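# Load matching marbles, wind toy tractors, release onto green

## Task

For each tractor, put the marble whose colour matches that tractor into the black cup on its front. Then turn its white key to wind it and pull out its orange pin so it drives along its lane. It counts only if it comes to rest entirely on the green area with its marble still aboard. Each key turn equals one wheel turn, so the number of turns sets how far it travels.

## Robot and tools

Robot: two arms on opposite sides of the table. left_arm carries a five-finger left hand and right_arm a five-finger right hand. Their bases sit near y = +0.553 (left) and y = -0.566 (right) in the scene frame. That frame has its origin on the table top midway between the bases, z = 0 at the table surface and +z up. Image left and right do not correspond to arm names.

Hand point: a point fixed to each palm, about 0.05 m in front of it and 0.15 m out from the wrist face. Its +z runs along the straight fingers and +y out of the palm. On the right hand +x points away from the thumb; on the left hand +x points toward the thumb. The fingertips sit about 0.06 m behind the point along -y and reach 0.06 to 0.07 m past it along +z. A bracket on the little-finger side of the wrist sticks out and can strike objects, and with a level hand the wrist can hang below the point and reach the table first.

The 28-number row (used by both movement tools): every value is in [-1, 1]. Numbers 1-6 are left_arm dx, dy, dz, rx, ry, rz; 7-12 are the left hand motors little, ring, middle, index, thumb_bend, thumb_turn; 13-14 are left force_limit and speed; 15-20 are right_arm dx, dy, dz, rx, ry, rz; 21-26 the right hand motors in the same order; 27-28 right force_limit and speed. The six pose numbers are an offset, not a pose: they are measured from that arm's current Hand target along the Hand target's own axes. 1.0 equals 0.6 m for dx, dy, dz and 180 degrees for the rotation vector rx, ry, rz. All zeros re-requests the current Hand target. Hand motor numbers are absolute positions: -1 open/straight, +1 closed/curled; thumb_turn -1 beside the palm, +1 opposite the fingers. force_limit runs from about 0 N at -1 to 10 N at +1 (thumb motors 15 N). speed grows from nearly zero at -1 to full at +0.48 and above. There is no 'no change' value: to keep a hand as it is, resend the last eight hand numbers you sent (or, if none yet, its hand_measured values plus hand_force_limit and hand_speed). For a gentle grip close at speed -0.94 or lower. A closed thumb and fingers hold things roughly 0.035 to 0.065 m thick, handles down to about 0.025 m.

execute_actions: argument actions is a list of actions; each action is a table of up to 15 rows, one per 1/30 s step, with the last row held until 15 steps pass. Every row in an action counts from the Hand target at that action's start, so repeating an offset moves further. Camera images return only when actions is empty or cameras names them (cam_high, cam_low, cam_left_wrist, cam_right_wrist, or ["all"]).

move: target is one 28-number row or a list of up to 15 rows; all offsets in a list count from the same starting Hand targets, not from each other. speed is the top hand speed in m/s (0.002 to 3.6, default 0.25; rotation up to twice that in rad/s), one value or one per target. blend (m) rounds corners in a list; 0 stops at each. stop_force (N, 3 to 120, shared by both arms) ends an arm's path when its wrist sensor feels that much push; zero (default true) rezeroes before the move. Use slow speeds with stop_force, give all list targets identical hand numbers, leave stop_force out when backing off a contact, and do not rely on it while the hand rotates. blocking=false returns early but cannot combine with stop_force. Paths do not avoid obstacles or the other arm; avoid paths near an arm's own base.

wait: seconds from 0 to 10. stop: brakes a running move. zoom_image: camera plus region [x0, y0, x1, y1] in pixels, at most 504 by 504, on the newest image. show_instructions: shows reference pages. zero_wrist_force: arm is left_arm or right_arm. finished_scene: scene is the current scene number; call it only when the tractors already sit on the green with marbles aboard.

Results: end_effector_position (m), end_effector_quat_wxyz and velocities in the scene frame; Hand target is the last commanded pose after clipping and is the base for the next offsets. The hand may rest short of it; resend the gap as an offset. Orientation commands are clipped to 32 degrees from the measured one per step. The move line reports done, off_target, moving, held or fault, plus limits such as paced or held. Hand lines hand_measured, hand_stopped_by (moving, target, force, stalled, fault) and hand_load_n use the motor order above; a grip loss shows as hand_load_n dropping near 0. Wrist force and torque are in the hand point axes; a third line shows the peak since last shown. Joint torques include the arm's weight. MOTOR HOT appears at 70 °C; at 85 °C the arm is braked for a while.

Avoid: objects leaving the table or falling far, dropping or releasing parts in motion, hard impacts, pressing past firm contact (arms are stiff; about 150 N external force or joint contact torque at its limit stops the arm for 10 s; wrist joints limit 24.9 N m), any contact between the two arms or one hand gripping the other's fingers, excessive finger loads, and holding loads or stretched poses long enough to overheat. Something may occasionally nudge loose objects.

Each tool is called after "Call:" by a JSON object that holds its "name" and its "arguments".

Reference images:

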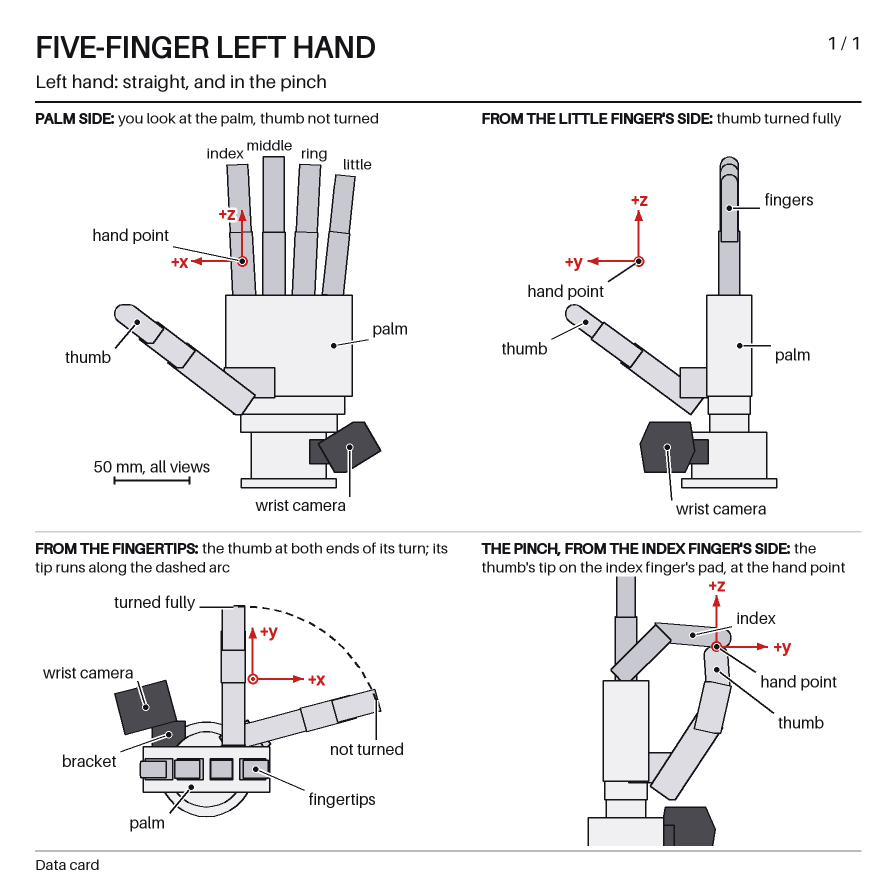

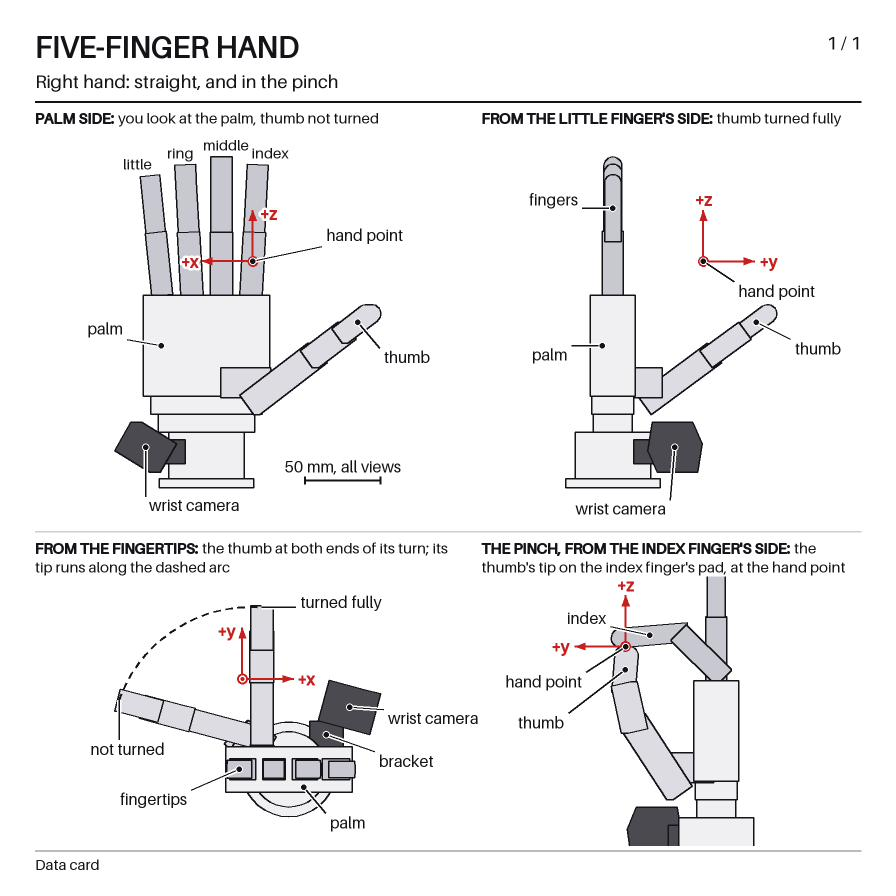

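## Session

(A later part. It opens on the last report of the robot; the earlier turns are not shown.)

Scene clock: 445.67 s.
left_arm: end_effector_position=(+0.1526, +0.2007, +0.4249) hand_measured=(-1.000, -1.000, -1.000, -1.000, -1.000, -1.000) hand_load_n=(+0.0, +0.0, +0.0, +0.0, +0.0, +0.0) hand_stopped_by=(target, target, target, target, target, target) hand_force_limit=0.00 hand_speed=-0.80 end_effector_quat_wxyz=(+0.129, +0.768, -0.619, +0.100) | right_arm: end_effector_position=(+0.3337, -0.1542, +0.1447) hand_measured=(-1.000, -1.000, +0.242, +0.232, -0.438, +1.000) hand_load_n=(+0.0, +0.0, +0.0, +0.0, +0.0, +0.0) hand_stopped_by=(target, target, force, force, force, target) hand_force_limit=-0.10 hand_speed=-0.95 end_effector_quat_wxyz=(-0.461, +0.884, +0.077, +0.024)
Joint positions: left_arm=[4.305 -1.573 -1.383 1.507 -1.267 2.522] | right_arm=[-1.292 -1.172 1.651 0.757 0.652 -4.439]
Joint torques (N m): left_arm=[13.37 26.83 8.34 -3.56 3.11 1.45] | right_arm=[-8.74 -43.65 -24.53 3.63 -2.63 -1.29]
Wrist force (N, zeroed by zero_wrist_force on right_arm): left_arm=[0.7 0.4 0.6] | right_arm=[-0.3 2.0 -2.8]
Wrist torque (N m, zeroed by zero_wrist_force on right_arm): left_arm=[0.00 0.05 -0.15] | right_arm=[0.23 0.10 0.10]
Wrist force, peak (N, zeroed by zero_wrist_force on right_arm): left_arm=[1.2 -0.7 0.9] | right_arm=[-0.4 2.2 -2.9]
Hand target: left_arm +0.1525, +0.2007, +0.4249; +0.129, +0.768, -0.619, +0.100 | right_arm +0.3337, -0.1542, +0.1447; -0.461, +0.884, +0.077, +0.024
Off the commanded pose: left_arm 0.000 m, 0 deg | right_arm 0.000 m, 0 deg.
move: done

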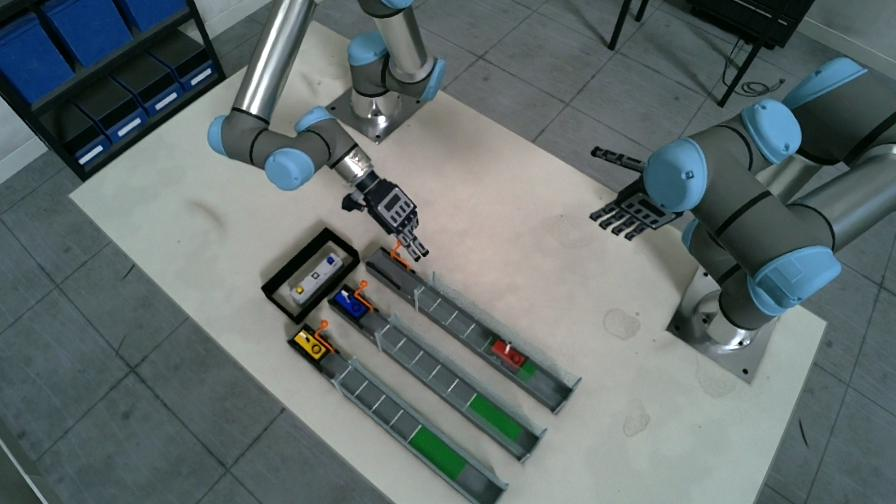

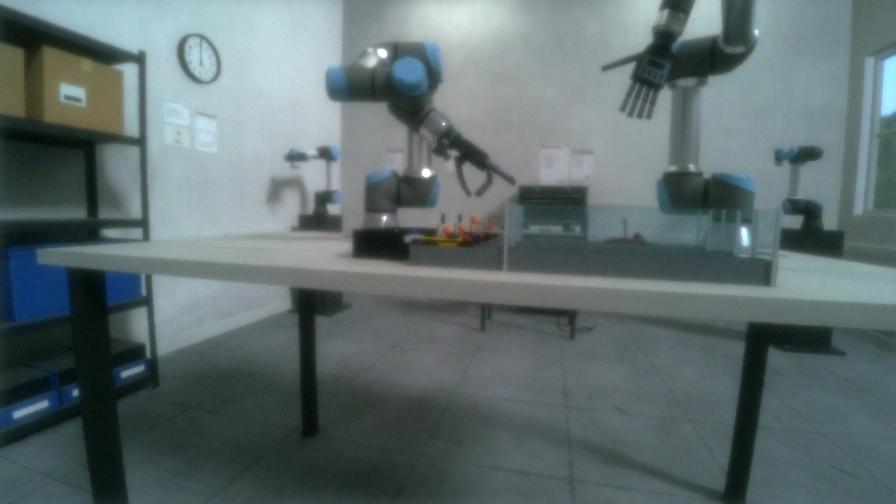

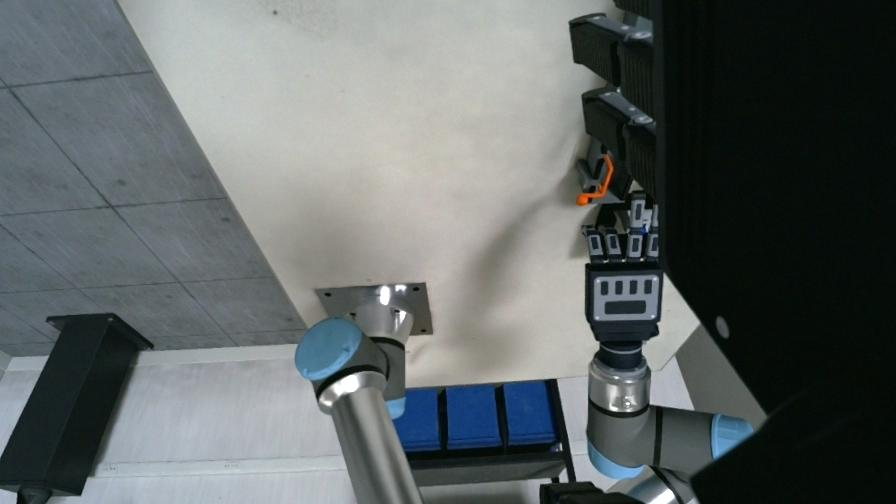

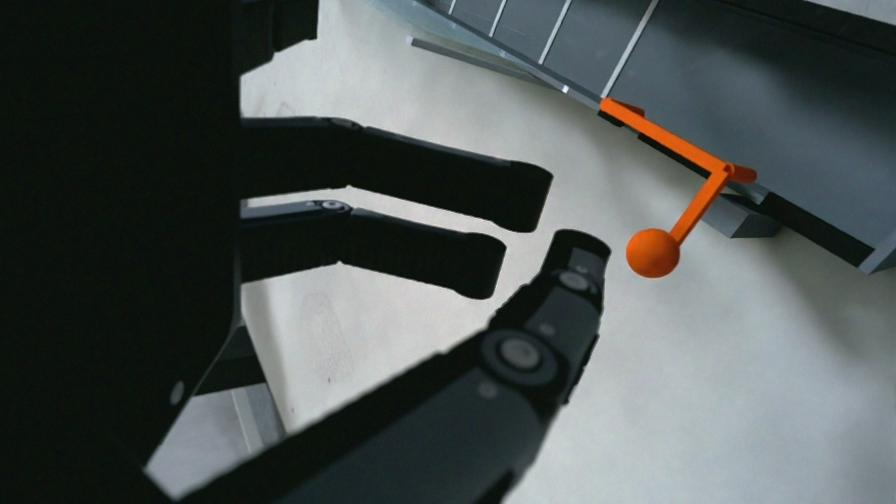

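Now measure the red tractor.

Call:
{"name": "zoom_image", "arguments": {"camera": "cam_high", "region": [460, 310, 600, 420]}}

Call:
{"name": "zoom_image", "arguments": {"camera": "cam_high", "region": [350, 225, 440, 295]}}

Call:
{"name": "wait", "arguments": {"seconds": 1, "cameras": ["cam_high"]}}

Call:
{"name": "zoom_image", "arguments": {"camera": "cam_high", "region": [460, 310, 600, 420]}}

Scaled by 3.600.

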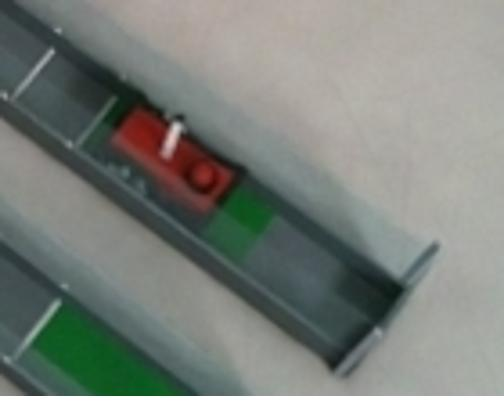

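Scaled by 5.600.

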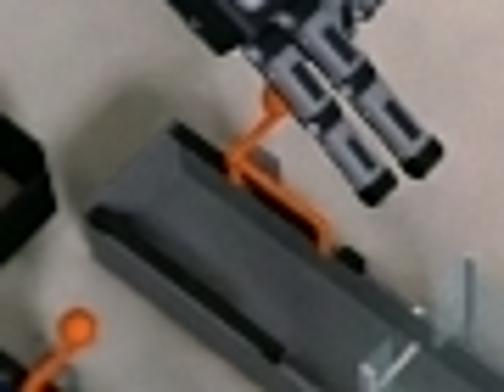

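Scene clock: 446.97 s.
left_arm: end_effector_position=(+0.1525, +0.2007, +0.4249) hand_measured=(-1.000, -1.000, -1.000, -1.000, -1.000, -1.000) hand_load_n=(+0.0, +0.0, +0.0, +0.0, +0.0, +0.0) hand_stopped_by=(target, target, target, target, target, target) hand_force_limit=0.00 hand_speed=-0.80 end_effector_quat_wxyz=(+0.129, +0.768, -0.619, +0.100) | right_arm: end_effector_position=(+0.3337, -0.1542, +0.1447) hand_measured=(-1.000, -1.000, +0.242, +0.232, -0.438, +1.000) hand_load_n=(+0.0, +0.0, +0.0, +0.0, +0.0, +0.0) hand_stopped_by=(target, target, force, force, force, target) hand_force_limit=-0.10 hand_speed=-0.95 end_effector_quat_wxyz=(-0.461, +0.884, +0.077, +0.024)
Joint positions: left_arm=[4.306 -1.572 -1.383 1.507 -1.267 2.522] | right_arm=[-1.292 -1.172 1.651 0.757 0.652 -4.439]
Joint torques (N m): left_arm=[12.82 27.09 9.61 -3.42 3.06 1.54] | right_arm=[-8.12 -42.04 -24.52 3.48 -2.46 -1.46]
Wrist force (N, zeroed by zero_wrist_force on right_arm): left_arm=[1.0 0.5 0.4] | right_arm=[-0.3 1.9 -2.6]
Wrist torque (N m, zeroed by zero_wrist_force on right_arm): left_arm=[0.03 0.00 -0.13] | right_arm=[0.22 0.09 0.10]
Wrist force, peak (N, zeroed by zero_wrist_force on right_arm): left_arm=[1.3 0.1 0.3] | right_arm=[-0.3 2.1 -2.9]
Hand target: left_arm +0.1525, +0.2007, +0.4249; +0.129, +0.768, -0.619, +0.100 | right_arm +0.3337, -0.1542, +0.1447; -0.461, +0.884, +0.077, +0.024
Off the commanded pose: left_arm 0.000 m, 0 deg | right_arm 0.000 m, 0 deg.
wait: 1.00 s; at rest from the start
Images, in order (width x height): cam_high 896x504.

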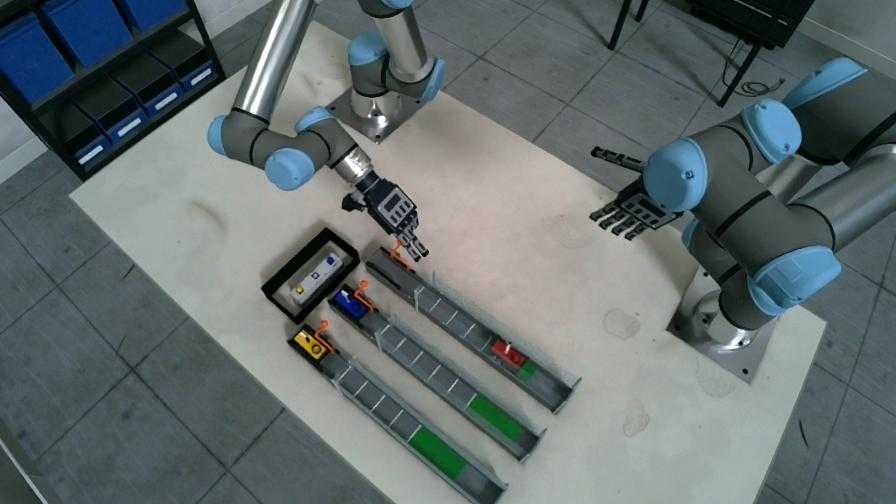

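Scaled by 3.600.

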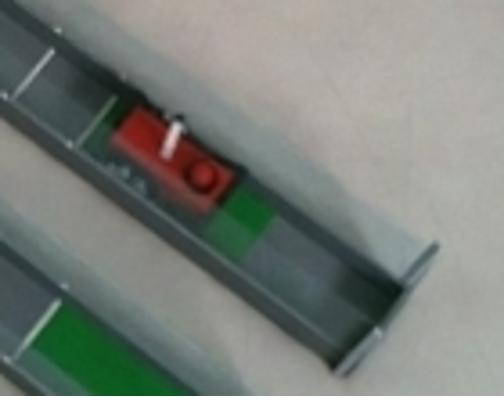

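Call:
{"name": "move", "arguments": {"target": [[0.2138,-0.4152,0.2138,0,0,0,-1,-1,-1,-1,-1,-1,0,-0.8,0.0114,-0.0811,-0.0574,0,0,0,-1,-1,0.0,0.0,-0.8,1,-0.1,-0.3],[0.2138,-0.4152,0.2138,0,0,0,-1,-1,-1,-1,-1,-1,0,-0.8,-0.046,-0.1112,-0.2448,-0.0583,0.4145,0.2934,-1,-1,0.0,0.0,-0.8,1,-0.1,-0.3]], "speed": 0.3, "blend": 0.03, "cameras": ["cam_left_wrist"]}}

Scene clock: 455.83 s.
left_arm: end_effector_position=(+0.4226, +0.0908, +0.3251) hand_measured=(-1.000, -1.000, -1.000, -1.000, -1.000, -1.000) hand_load_n=(+0.0, +0.5, +0.0, +0.0, +0.0, +0.0) hand_stopped_by=(target, target, target, target, target, target) hand_force_limit=0.00 hand_speed=-0.80 end_effector_quat_wxyz=(+0.129, +0.768, -0.619, +0.100) | right_arm: end_effector_position=(+0.3001, -0.2402, +0.2799) hand_measured=(-1.000, -1.000, +0.000, +0.000, -0.800, +1.000) hand_load_n=(+0.0, +0.0, +0.0, +0.0, +0.0, +0.0) hand_stopped_by=(target, target, target, target, target, target) hand_force_limit=-0.10 hand_speed=-0.30 end_effector_quat_wxyz=(+0.303, -0.669, +0.582, -0.348)
Joint positions: left_arm=[4.306 -2.344 -0.557 1.452 -1.267 2.522] | right_arm=[-0.836 -1.611 1.711 0.659 2.153 -2.8]
Joint torques (N m): left_arm=[-11.56 41.98 30.56 -3.41 -1.81 1.45] | right_arm=[9.84 -2.58 -28.89 2.71 2.64 1.86]
Wrist force (N, zeroed by zero_wrist_force on right_arm): left_arm=[0.8 0.4 0.4] | right_arm=[-0.1 2.0 -2.8]
Wrist torque (N m, zeroed by zero_wrist_force on right_arm): left_arm=[0.00 0.03 -0.12] | right_arm=[0.26 0.07 0.09]
Wrist force, peak (N, zeroed by zero_wrist_force on right_arm): left_arm=[0.4 1.8 -0.3] | right_arm=[-0.3 2.3 -3.1]
Hand target: left_arm +0.4226, +0.0908, +0.3251; +0.129, +0.768, -0.619, +0.100 | right_arm +0.3001, -0.2402, +0.2799; -0.303, +0.669, -0.582, +0.348
Off the commanded pose: left_arm 0.000 m, 0 deg | right_arm 0.000 m, 0 deg.
move: done
Images, in order (width x height): cam_left_wrist 896x504.

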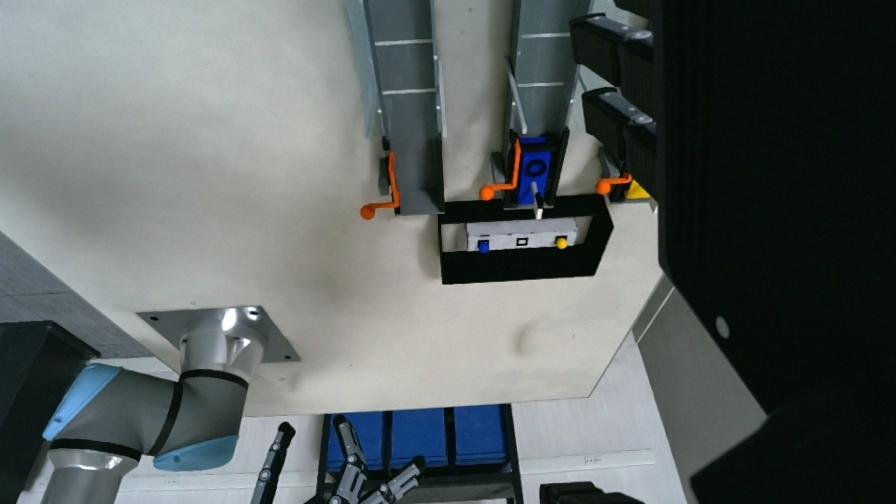

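Call:
{"name": "move", "arguments": {"target": [0,0,0,0,0,0,-1,-1,-1,-1,-1,-1,0,-0.8,-0.2343,-0.0892,0.3697,-0.259,0.2251,0.4975,1,1,1,-1,-1,1,0,-0.3], "speed": 0.3, "cameras": ["all"]}}

Scene clock: 462.03 s.
left_arm: end_effector_position=(+0.4226, +0.0908, +0.3251) hand_measured=(-1.000, -1.000, -1.000, -1.000, -1.000, -1.000) hand_load_n=(+0.0, +0.0, +0.0, +0.0, +0.0, +0.0) hand_stopped_by=(target, target, target, target, target, target) hand_force_limit=0.00 hand_speed=-0.80 end_effector_quat_wxyz=(+0.129, +0.768, -0.619, +0.100) | right_arm: end_effector_position=(+0.5009, -0.0935, +0.1801) hand_measured=(+1.000, +1.000, +1.000, -1.000, -1.000, +1.000) hand_load_n=(+0.0, +0.0, +0.0, +0.0, -0.5, +0.0) hand_stopped_by=(target, target, target, target, target, target) hand_force_limit=0.00 hand_speed=-0.30 end_effector_quat_wxyz=(+0.000, +0.000, +1.000, +0.000)
Joint positions: left_arm=[4.306 -2.344 -0.557 1.452 -1.267 2.522] | right_arm=[-1.071 -0.713 0.739 1.545 1.57 -1.07]
Joint torques (N m): left_arm=[-11.31 41.97 30.11 -3.43 -1.7 1.37] | right_arm=[-8.88 -35.77 -28 3.88 -1.72 1.91]
Wrist force (N, zeroed by zero_wrist_force on right_arm): left_arm=[0.8 0.5 0.5] | right_arm=[0.1 -1.4 -0.3]
Wrist torque (N m, zeroed by zero_wrist_force on right_arm): left_arm=[0.02 0.04 -0.12] | right_arm=[-0.08 0.00 -0.01]
Wrist force, peak (N, zeroed by zero_wrist_force on right_arm): left_arm=[1.2 0.6 0.6] | right_arm=[-0.2 2.4 -3.5]
Hand target: left_arm +0.4226, +0.0908, +0.3251; +0.129, +0.768, -0.619, +0.100 | right_arm +0.5009, -0.0935, +0.1801; +0.000, +0.000, +1.000, +0.000
Off the commanded pose: left_arm 0.000 m, 0 deg | right_arm 0.000 m, 0 deg.
move: done

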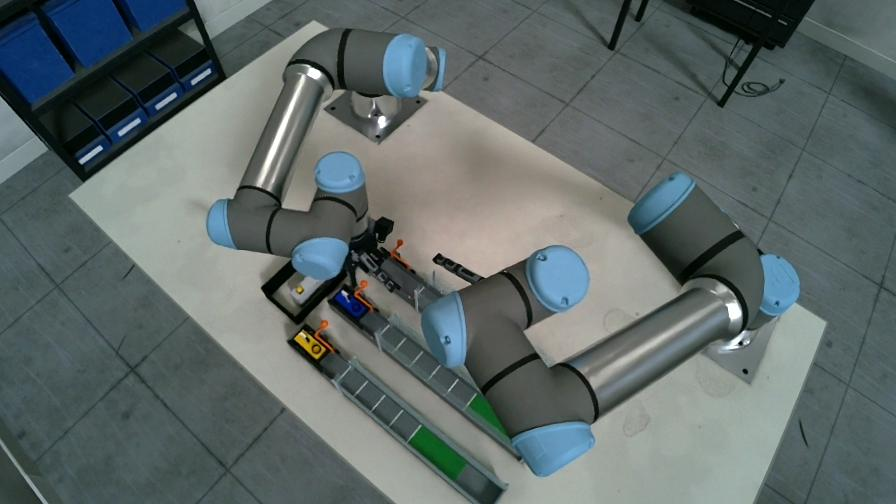

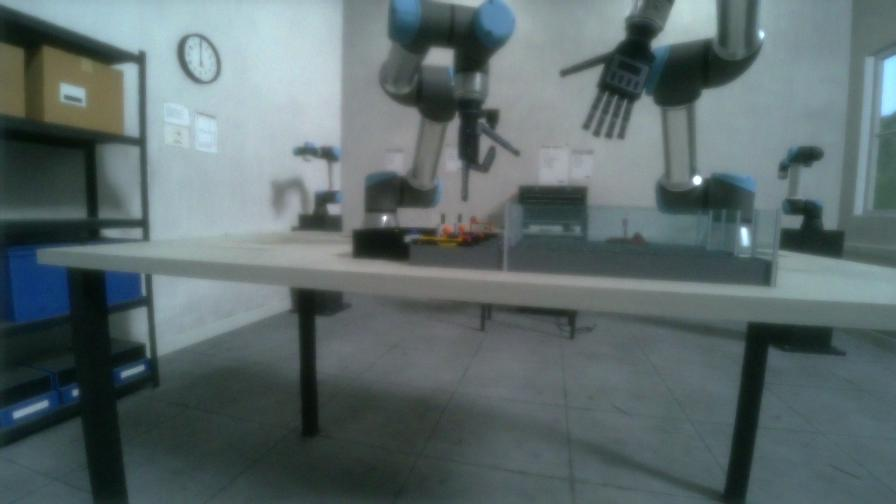

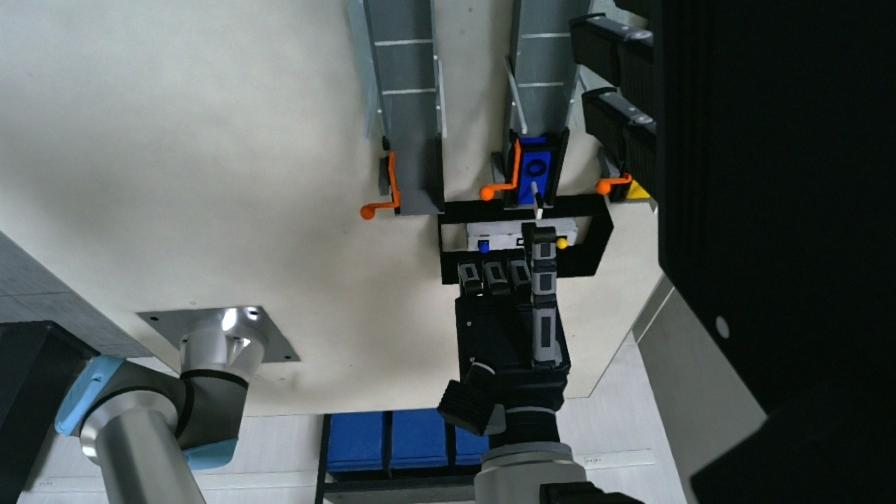

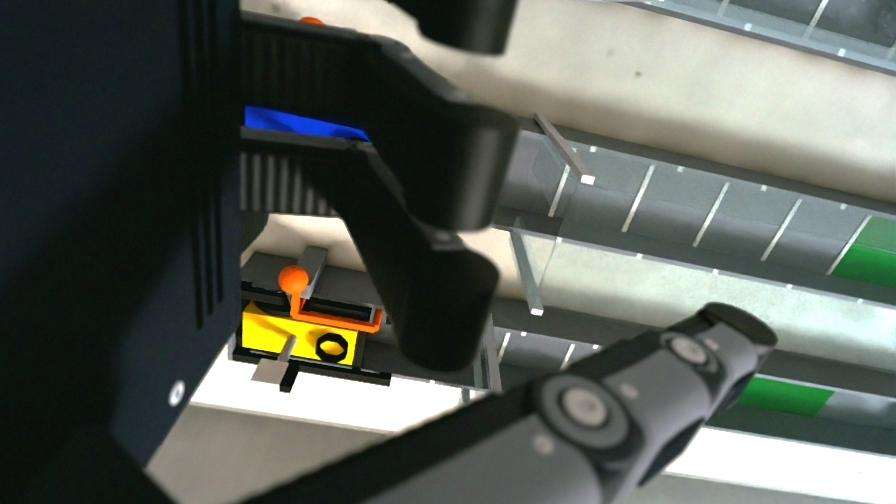

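Call:
{"name": "zoom_image", "arguments": {"camera": "cam_high", "region": [325, 260, 385, 320]}}

Call:
{"name": "zoom_image", "arguments": {"camera": "cam_left_wrist", "region": [490, 150, 590, 250]}}

Scaled by 8.400.

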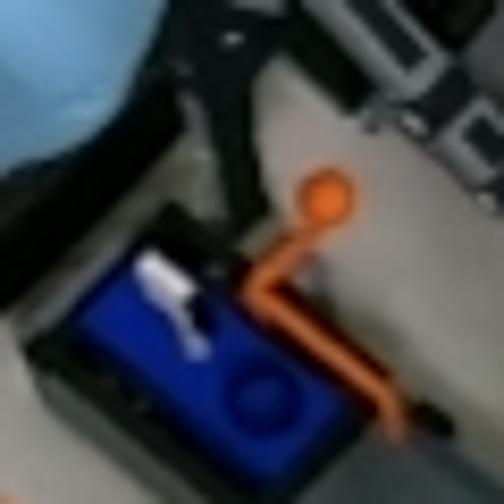

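Scaled by 5.040.

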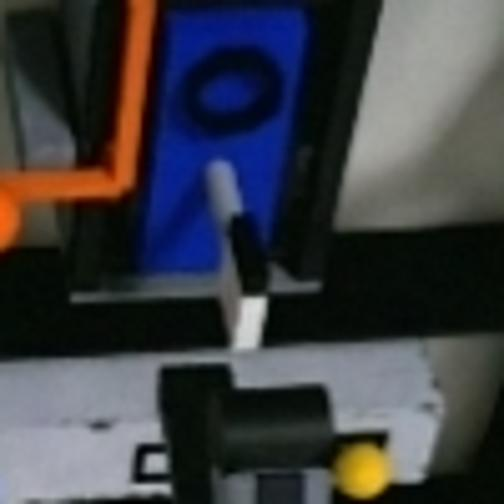

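Call:
{"name": "move", "arguments": {"target": [0,0,0,0,0,0,-1,-1,-1,-1,-1,-1,0,-0.8,0.0232,-0.005,0.055,0,0,0,1,1,1,-1,-1,1,0,-0.3], "speed": 0.1, "cameras": ["cam_high","cam_left_wrist","cam_right_wrist"]}}

Call:
{"name": "zoom_image", "arguments": {"camera": "cam_high", "region": [325, 260, 385, 320]}}

Call:
{"name": "zoom_image", "arguments": {"camera": "cam_left_wrist", "region": [490, 150, 590, 250]}}

Scene clock: 464.43 s.
left_arm: end_effector_position=(+0.4226, +0.0908, +0.3251) hand_measured=(-1.000, -1.000, -1.000, -1.000, -1.000, -1.000) hand_load_n=(+0.0, +0.0, +0.0, +0.0, +0.0, +0.0) hand_stopped_by=(target, target, target, target, target, target) hand_force_limit=0.00 hand_speed=-0.80 end_effector_quat_wxyz=(+0.129, +0.768, -0.619, +0.100) | right_arm: end_effector_position=(+0.4870, -0.0964, +0.1471) hand_measured=(+1.000, +1.000, +1.000, -1.000, -1.000, +1.000) hand_load_n=(+0.0, +0.5, +0.0, +0.0, +0.0, +0.0) hand_stopped_by=(target, target, target, target, target, target) hand_force_limit=0.00 hand_speed=-0.30 end_effector_quat_wxyz=(+0.000, +0.000, +1.000, +0.000)
Joint positions: left_arm=[4.306 -2.344 -0.557 1.452 -1.267 2.522] | right_arm=[-1.065 -0.745 0.882 1.434 1.57 -1.063]
Joint torques (N m): left_arm=[-10.6 41.9 30.29 -3.36 -1.62 1.23] | right_arm=[8.93 -61.05 -9.01 0.47 -1.9 1.61]
Wrist force (N, zeroed by zero_wrist_force on right_arm): left_arm=[0.6 0.2 0.3] | right_arm=[0.0 -1.2 -0.3]
Wrist torque (N m, zeroed by zero_wrist_force on right_arm): left_arm=[-0.02 0.05 -0.12] | right_arm=[-0.05 0.01 -0.03]
Wrist force, peak (N, zeroed by zero_wrist_force on right_arm): left_arm=[1.1 0.4 0.6] | right_arm=[-0.2 -1.4 -0.9]
Hand target: left_arm +0.4226, +0.0908, +0.3251; +0.129, +0.768, -0.619, +0.100 | right_arm +0.4870, -0.0964, +0.1471; +0.000, +0.000, +1.000, +0.000
Off the commanded pose: left_arm 0.000 m, 0 deg | right_arm 0.000 m, 0 deg.
move: done
Images, in order (width x height): cam_high 896x504, cam_left_wrist 896x504, cam_right_wrist 896x504.

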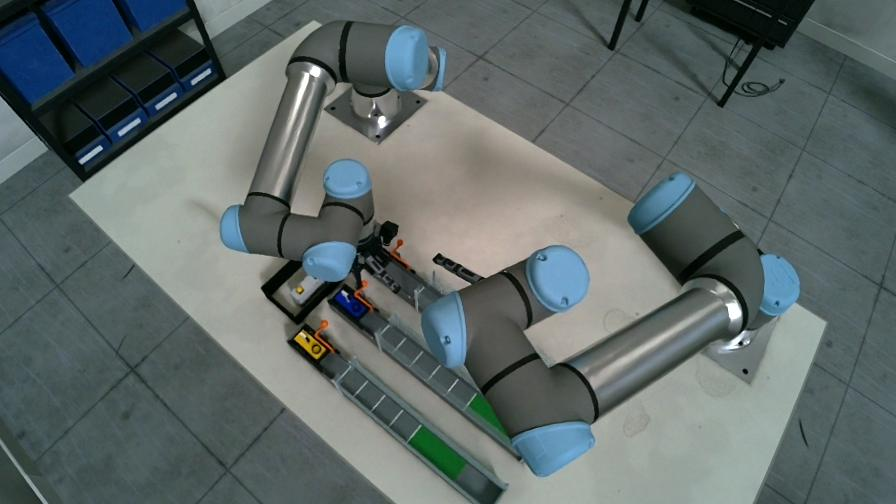

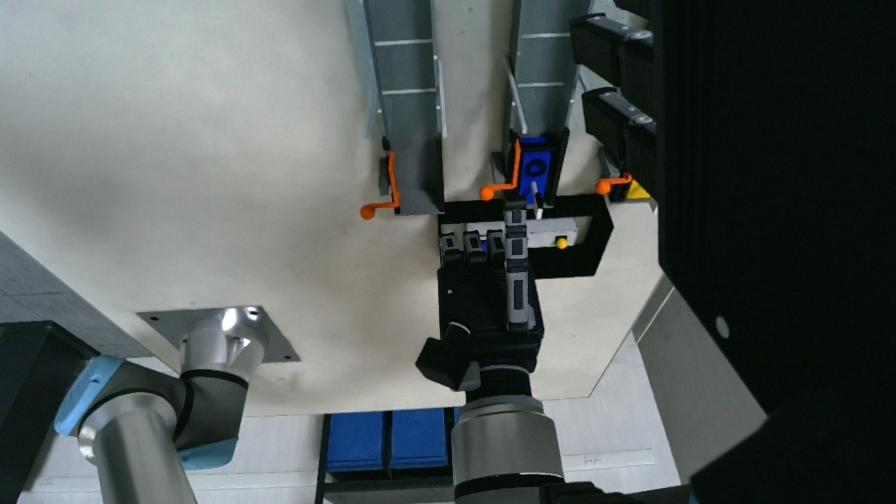

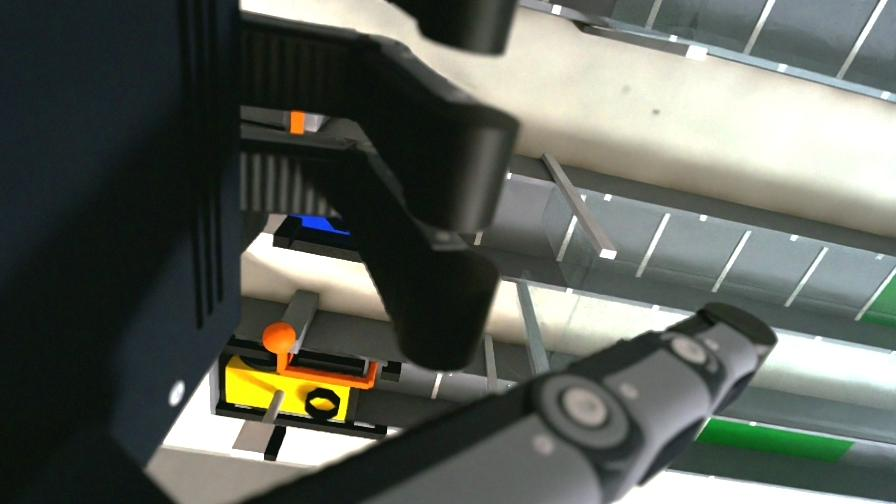

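Scaled by 8.400.

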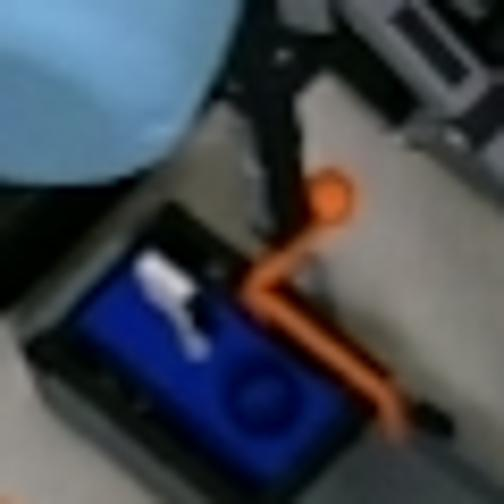

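Scaled by 5.040.

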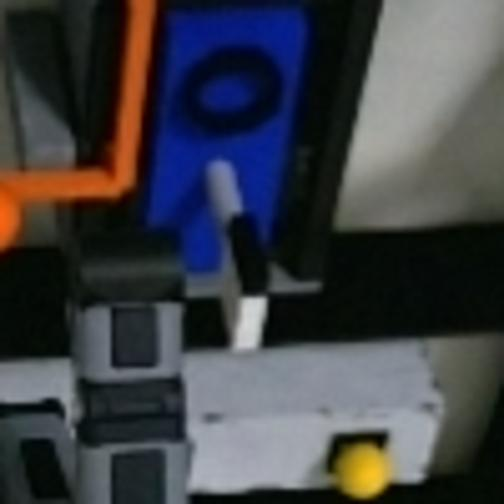

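Call:
{"name": "move", "arguments": {"target": [0,0,0,0,0,0,-1,-1,-1,-1,-1,-1,0,-0.8,0,0,0.02517,0,0,0,1,1,1,-1,-1,1,0,-0.3], "speed": 0.05, "stop_force": 4, "cameras": ["cam_high","cam_left_wrist"]}}

Call:
{"name": "zoom_image", "arguments": {"camera": "cam_high", "region": [335, 270, 375, 310]}}

Call:
{"name": "zoom_image", "arguments": {"camera": "cam_left_wrist", "region": [500, 150, 570, 220]}}

Scene clock: 466.63 s.
left_arm: end_effector_position=(+0.4226, +0.0908, +0.3251) hand_measured=(-1.000, -1.000, -1.000, -1.000, -1.000, -1.000) hand_load_n=(+0.0, +0.0, +0.0, +0.0, +0.0, +0.0) hand_stopped_by=(target, target, target, target, target, target) hand_force_limit=0.00 hand_speed=-0.80 end_effector_quat_wxyz=(+0.129, +0.768, -0.619, +0.100) | right_arm: end_effector_position=(+0.4870, -0.0964, +0.1320) hand_measured=(+1.000, +1.000, +1.000, -1.000, -1.000, +1.000) hand_load_n=(+0.0, +0.0, +0.0, +0.0, +0.0, +0.0) hand_stopped_by=(target, target, target, target, target, target) hand_force_limit=0.00 hand_speed=-0.30 end_effector_quat_wxyz=(+0.000, +0.000, +1.000, +0.000)
Joint positions: left_arm=[4.306 -2.344 -0.557 1.452 -1.267 2.522] | right_arm=[-1.065 -0.738 0.908 1.401 1.57 -1.063]
Joint torques (N m): left_arm=[-10.86 41.81 30.49 -3.32 -1.67 1.32] | right_arm=[8.34 -34.57 -12.16 0.76 -1.4 1.65]
Wrist force (N, zeroed by zero_wrist_force on right_arm): left_arm=[0.6 0.5 0.6] | right_arm=[-0.2 -1.0 -0.4]
Wrist torque (N m, zeroed by zero_wrist_force on right_arm): left_arm=[0.01 0.06 -0.13] | right_arm=[-0.02 0.04 -0.03]
Wrist force, peak (N, zeroed by zero_wrist_force on right_arm): left_arm=[0.9 0.5 0.7] | right_arm=[0.1 -1.4 -0.4]
Hand target: left_arm +0.4226, +0.0908, +0.3251; +0.129, +0.768, -0.619, +0.100 | right_arm +0.4870, -0.0964, +0.1320; +0.000, +0.000, +1.000, +0.000
Off the commanded pose: left_arm 0.000 m, 0 deg | right_arm 0.000 m, 0 deg.
move: done
Images, in order (width x height): cam_high 896x504, cam_left_wrist 896x504.

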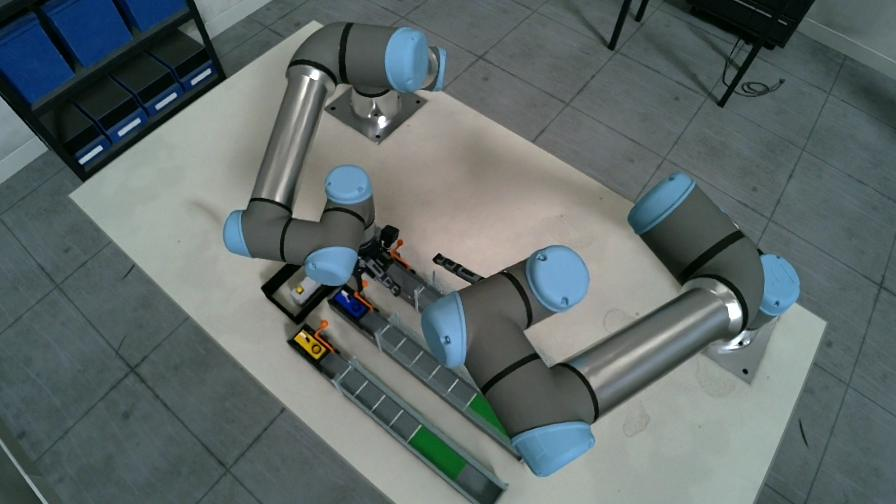

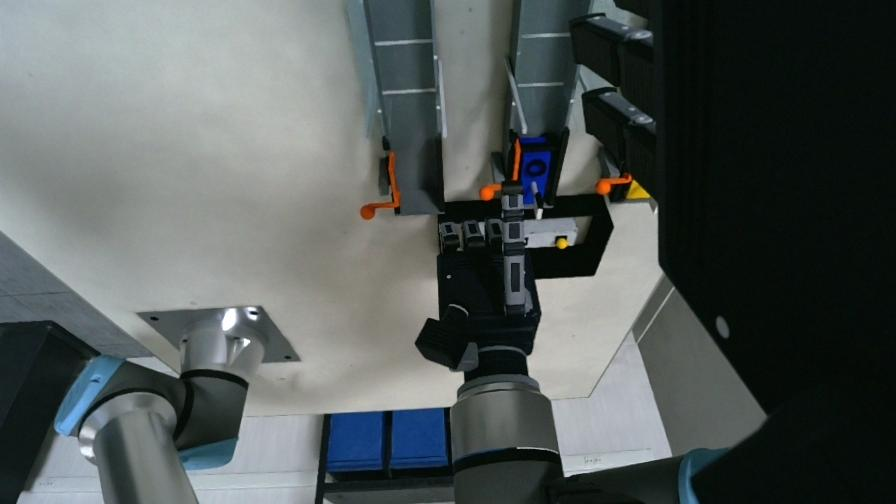

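Scaled by 12.600.

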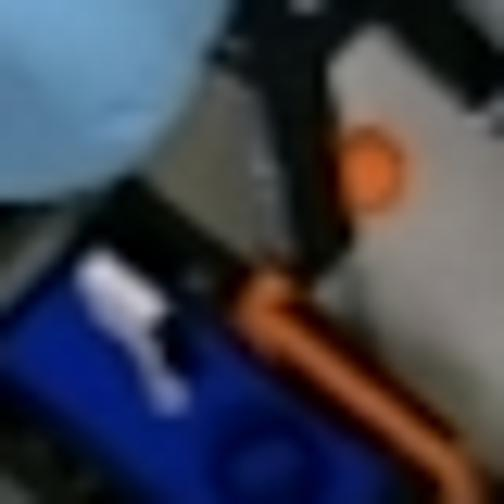

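Scaled by 7.200.

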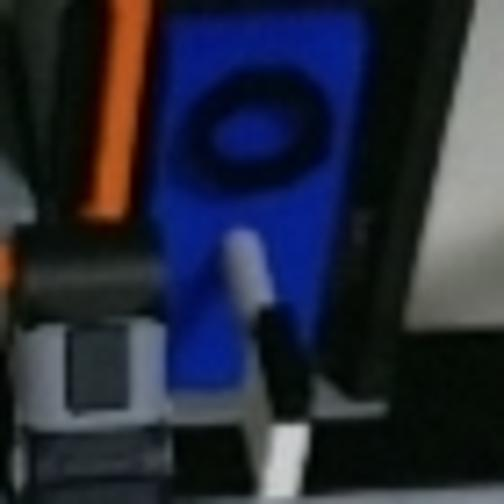

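Call:
{"name": "move", "arguments": {"target": [0,0,0,0,0,0,-1,-1,-1,-1,-1,-1,0,-0.8,-0.0133,0,0,0,0,0,1,1,1,-1,-1,1,0,-0.3], "speed": 0.03, "stop_force": 4, "cameras": ["cam_high","cam_left_wrist"]}}

Call:
{"name": "zoom_image", "arguments": {"camera": "cam_high", "region": [335, 270, 375, 310]}}

Call:
{"name": "zoom_image", "arguments": {"camera": "cam_left_wrist", "region": [500, 150, 570, 220]}}

Scene clock: 468.77 s.
left_arm: end_effector_position=(+0.4226, +0.0908, +0.3251) hand_measured=(-1.000, -1.000, -1.000, -1.000, -1.000, -1.000) hand_load_n=(+0.0, +0.0, +0.0, +0.0, +0.0, +0.0) hand_stopped_by=(target, target, target, target, target, target) hand_force_limit=0.00 hand_speed=-0.80 end_effector_quat_wxyz=(+0.129, +0.768, -0.619, +0.100) | right_arm: end_effector_position=(+0.4950, -0.0964, +0.1320) hand_measured=(+1.000, +1.000, +1.000, -1.000, -1.000, +1.000) hand_load_n=(+0.0, +0.0, +0.5, +0.0, +0.0, +0.0) hand_stopped_by=(target, target, target, target, target, target) hand_force_limit=0.00 hand_speed=-0.30 end_effector_quat_wxyz=(+0.000, +0.000, +1.000, +0.000)
Joint positions: left_arm=[4.306 -2.344 -0.557 1.452 -1.267 2.522] | right_arm=[-1.071 -0.72 0.875 1.416 1.57 -1.069]
Joint torques (N m): left_arm=[-11.22 41.63 30.56 -3.26 -1.62 1.27] | right_arm=[-8.37 -35.9 -25.83 4.18 -1.62 -1.37]
Wrist force (N, zeroed by zero_wrist_force on right_arm): left_arm=[0.7 0.4 0.7] | right_arm=[-0.1 -1.2 -0.5]
Wrist torque (N m, zeroed by zero_wrist_force on right_arm): left_arm=[-0.01 0.06 -0.13] | right_arm=[-0.04 0.03 0.08]
Wrist force, peak (N, zeroed by zero_wrist_force on right_arm): left_arm=[1.1 0.5 0.6] | right_arm=[0.0 -1.5 -0.6]
Hand target: left_arm +0.4226, +0.0908, +0.3251; +0.129, +0.768, -0.619, +0.100 | right_arm +0.4950, -0.0964, +0.1320; +0.000, +0.000, +1.000, +0.000
Off the commanded pose: left_arm 0.000 m, 0 deg | right_arm 0.000 m, 0 deg.
move: done
Images, in order (width x height): cam_high 896x504, cam_left_wrist 896x504.

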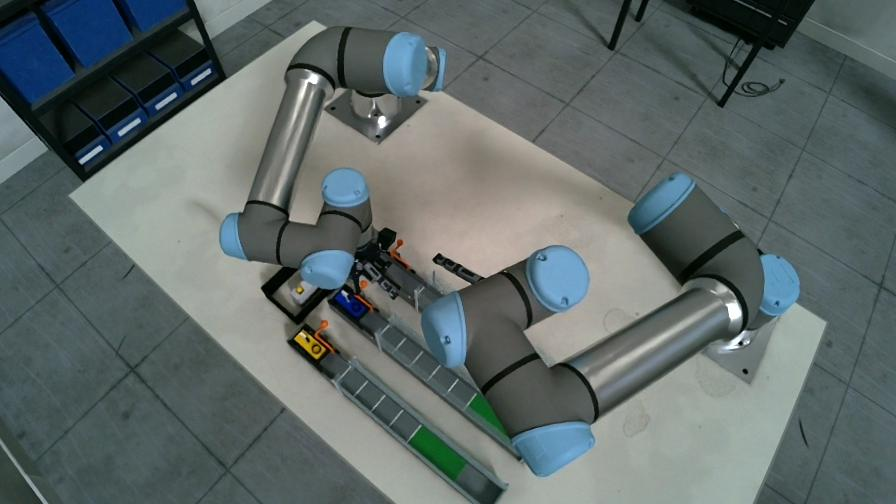

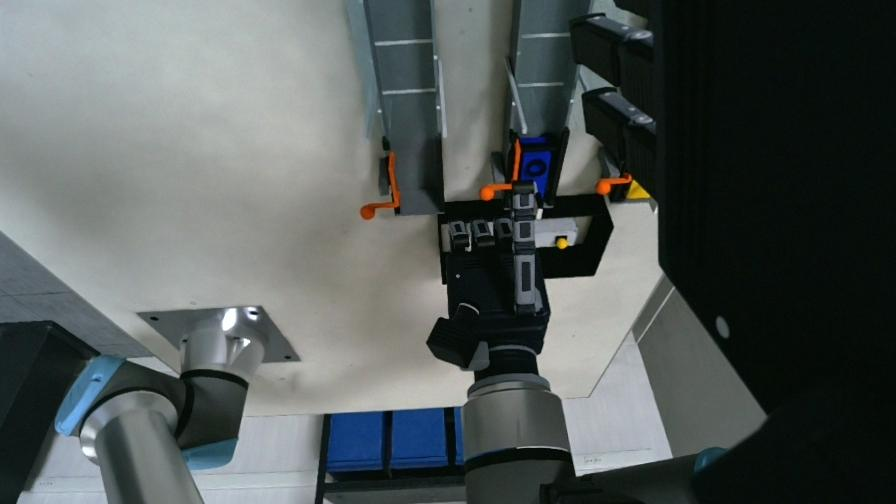

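Scaled by 12.600.

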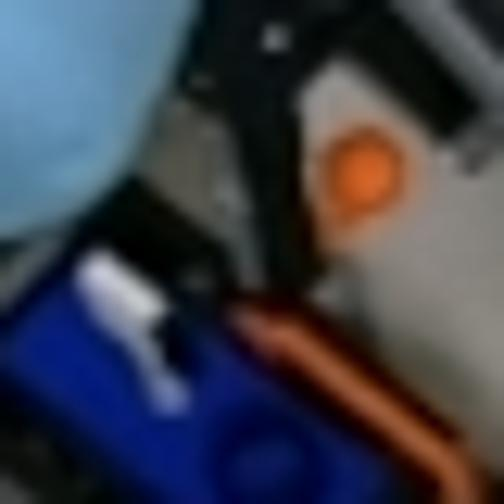

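Scaled by 7.200.

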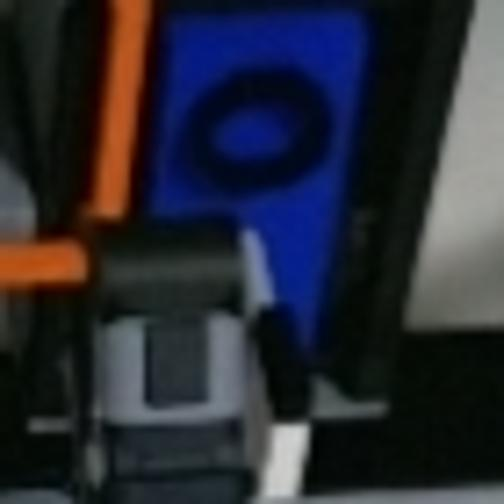

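Call:
{"name": "zero_wrist_force", "arguments": {"arm": "right_arm"}}

Call:
{"name": "move", "arguments": {"target": [0,0,0,0,0,0,-1,-1,-1,-1,-1,-1,0,-0.8,-0.00667,0,0,0,0,0,1,1,1,-1,-1,1,0,-0.3], "speed": 0.008, "stop_force": 3, "cameras": ["cam_left_wrist"]}}

Call:
{"name": "zoom_image", "arguments": {"camera": "cam_left_wrist", "region": [500, 150, 570, 220]}}

Wrist force sensor zeroed.

Scene clock: 471.60 s.
left_arm: end_effector_position=(+0.4226, +0.0908, +0.3251) hand_measured=(-1.000, -1.000, -1.000, -1.000, -1.000, -1.000) hand_load_n=(+0.0, +0.0, +0.0, +0.0, +0.0, +0.0) hand_stopped_by=(target, target, target, target, target, target) hand_force_limit=0.00 hand_speed=-0.80 end_effector_quat_wxyz=(+0.129, +0.768, -0.619, +0.100) | right_arm: end_effector_position=(+0.4990, -0.0964, +0.1320) hand_measured=(+1.000, +1.000, +1.000, -1.000, -1.000, +1.000) hand_load_n=(+0.0, +0.0, +0.0, +0.0, +0.0, +0.0) hand_stopped_by=(target, target, target, target, target, target) hand_force_limit=0.00 hand_speed=-0.30 end_effector_quat_wxyz=(+0.000, +0.000, +1.000, +0.000)
Joint positions: left_arm=[4.306 -2.344 -0.557 1.452 -1.267 2.522] | right_arm=[-1.074 -0.711 0.858 1.424 1.57 -1.072]
Joint torques (N m): left_arm=[-10.69 41.57 30.36 -3.29 -1.63 1.22] | right_arm=[-8.86 -36.67 -26.35 4.04 -0.89 -1.02]
Wrist force (N, zeroed by zero_wrist_force on right_arm): left_arm=[0.7 0.4 0.7] | right_arm=[-0.1 -0.1 0.1]
Wrist torque (N m, zeroed by zero_wrist_force on right_arm): left_arm=[-0.01 0.05 -0.12] | right_arm=[-0.03 0.02 -0.01]
Wrist force, peak (N, zeroed by zero_wrist_force on right_arm): left_arm=[1.0 0.7 0.5] | right_arm=[0.3 -0.1 0.4]
Hand target: left_arm +0.4226, +0.0908, +0.3251; +0.129, +0.768, -0.619, +0.100 | right_arm +0.4990, -0.0964, +0.1320; +0.000, +0.000, +1.000, +0.000
Off the commanded pose: left_arm 0.000 m, 0 deg | right_arm 0.000 m, 0 deg.
move: done
Images, in order (width x height): cam_left_wrist 896x504.

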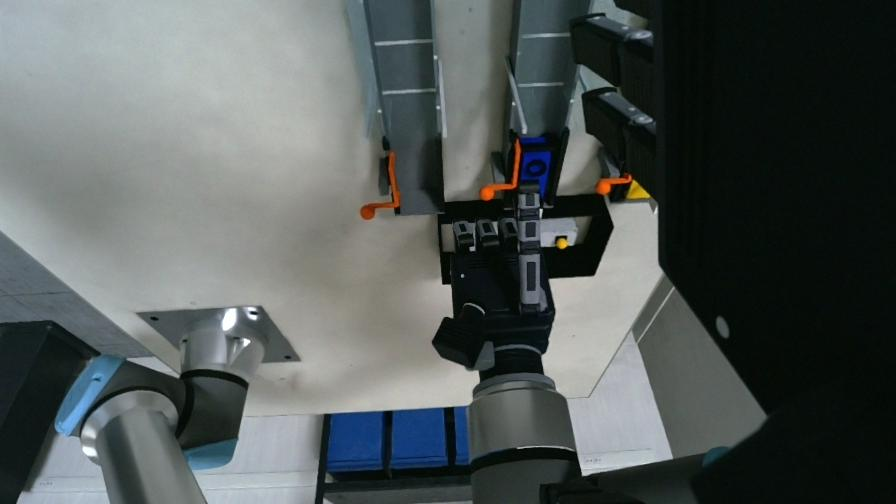

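Scaled by 7.200.

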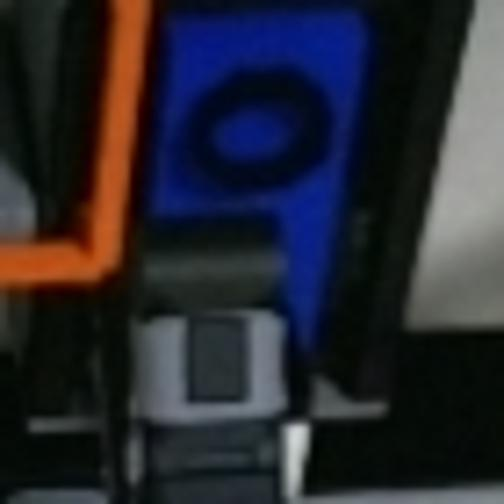

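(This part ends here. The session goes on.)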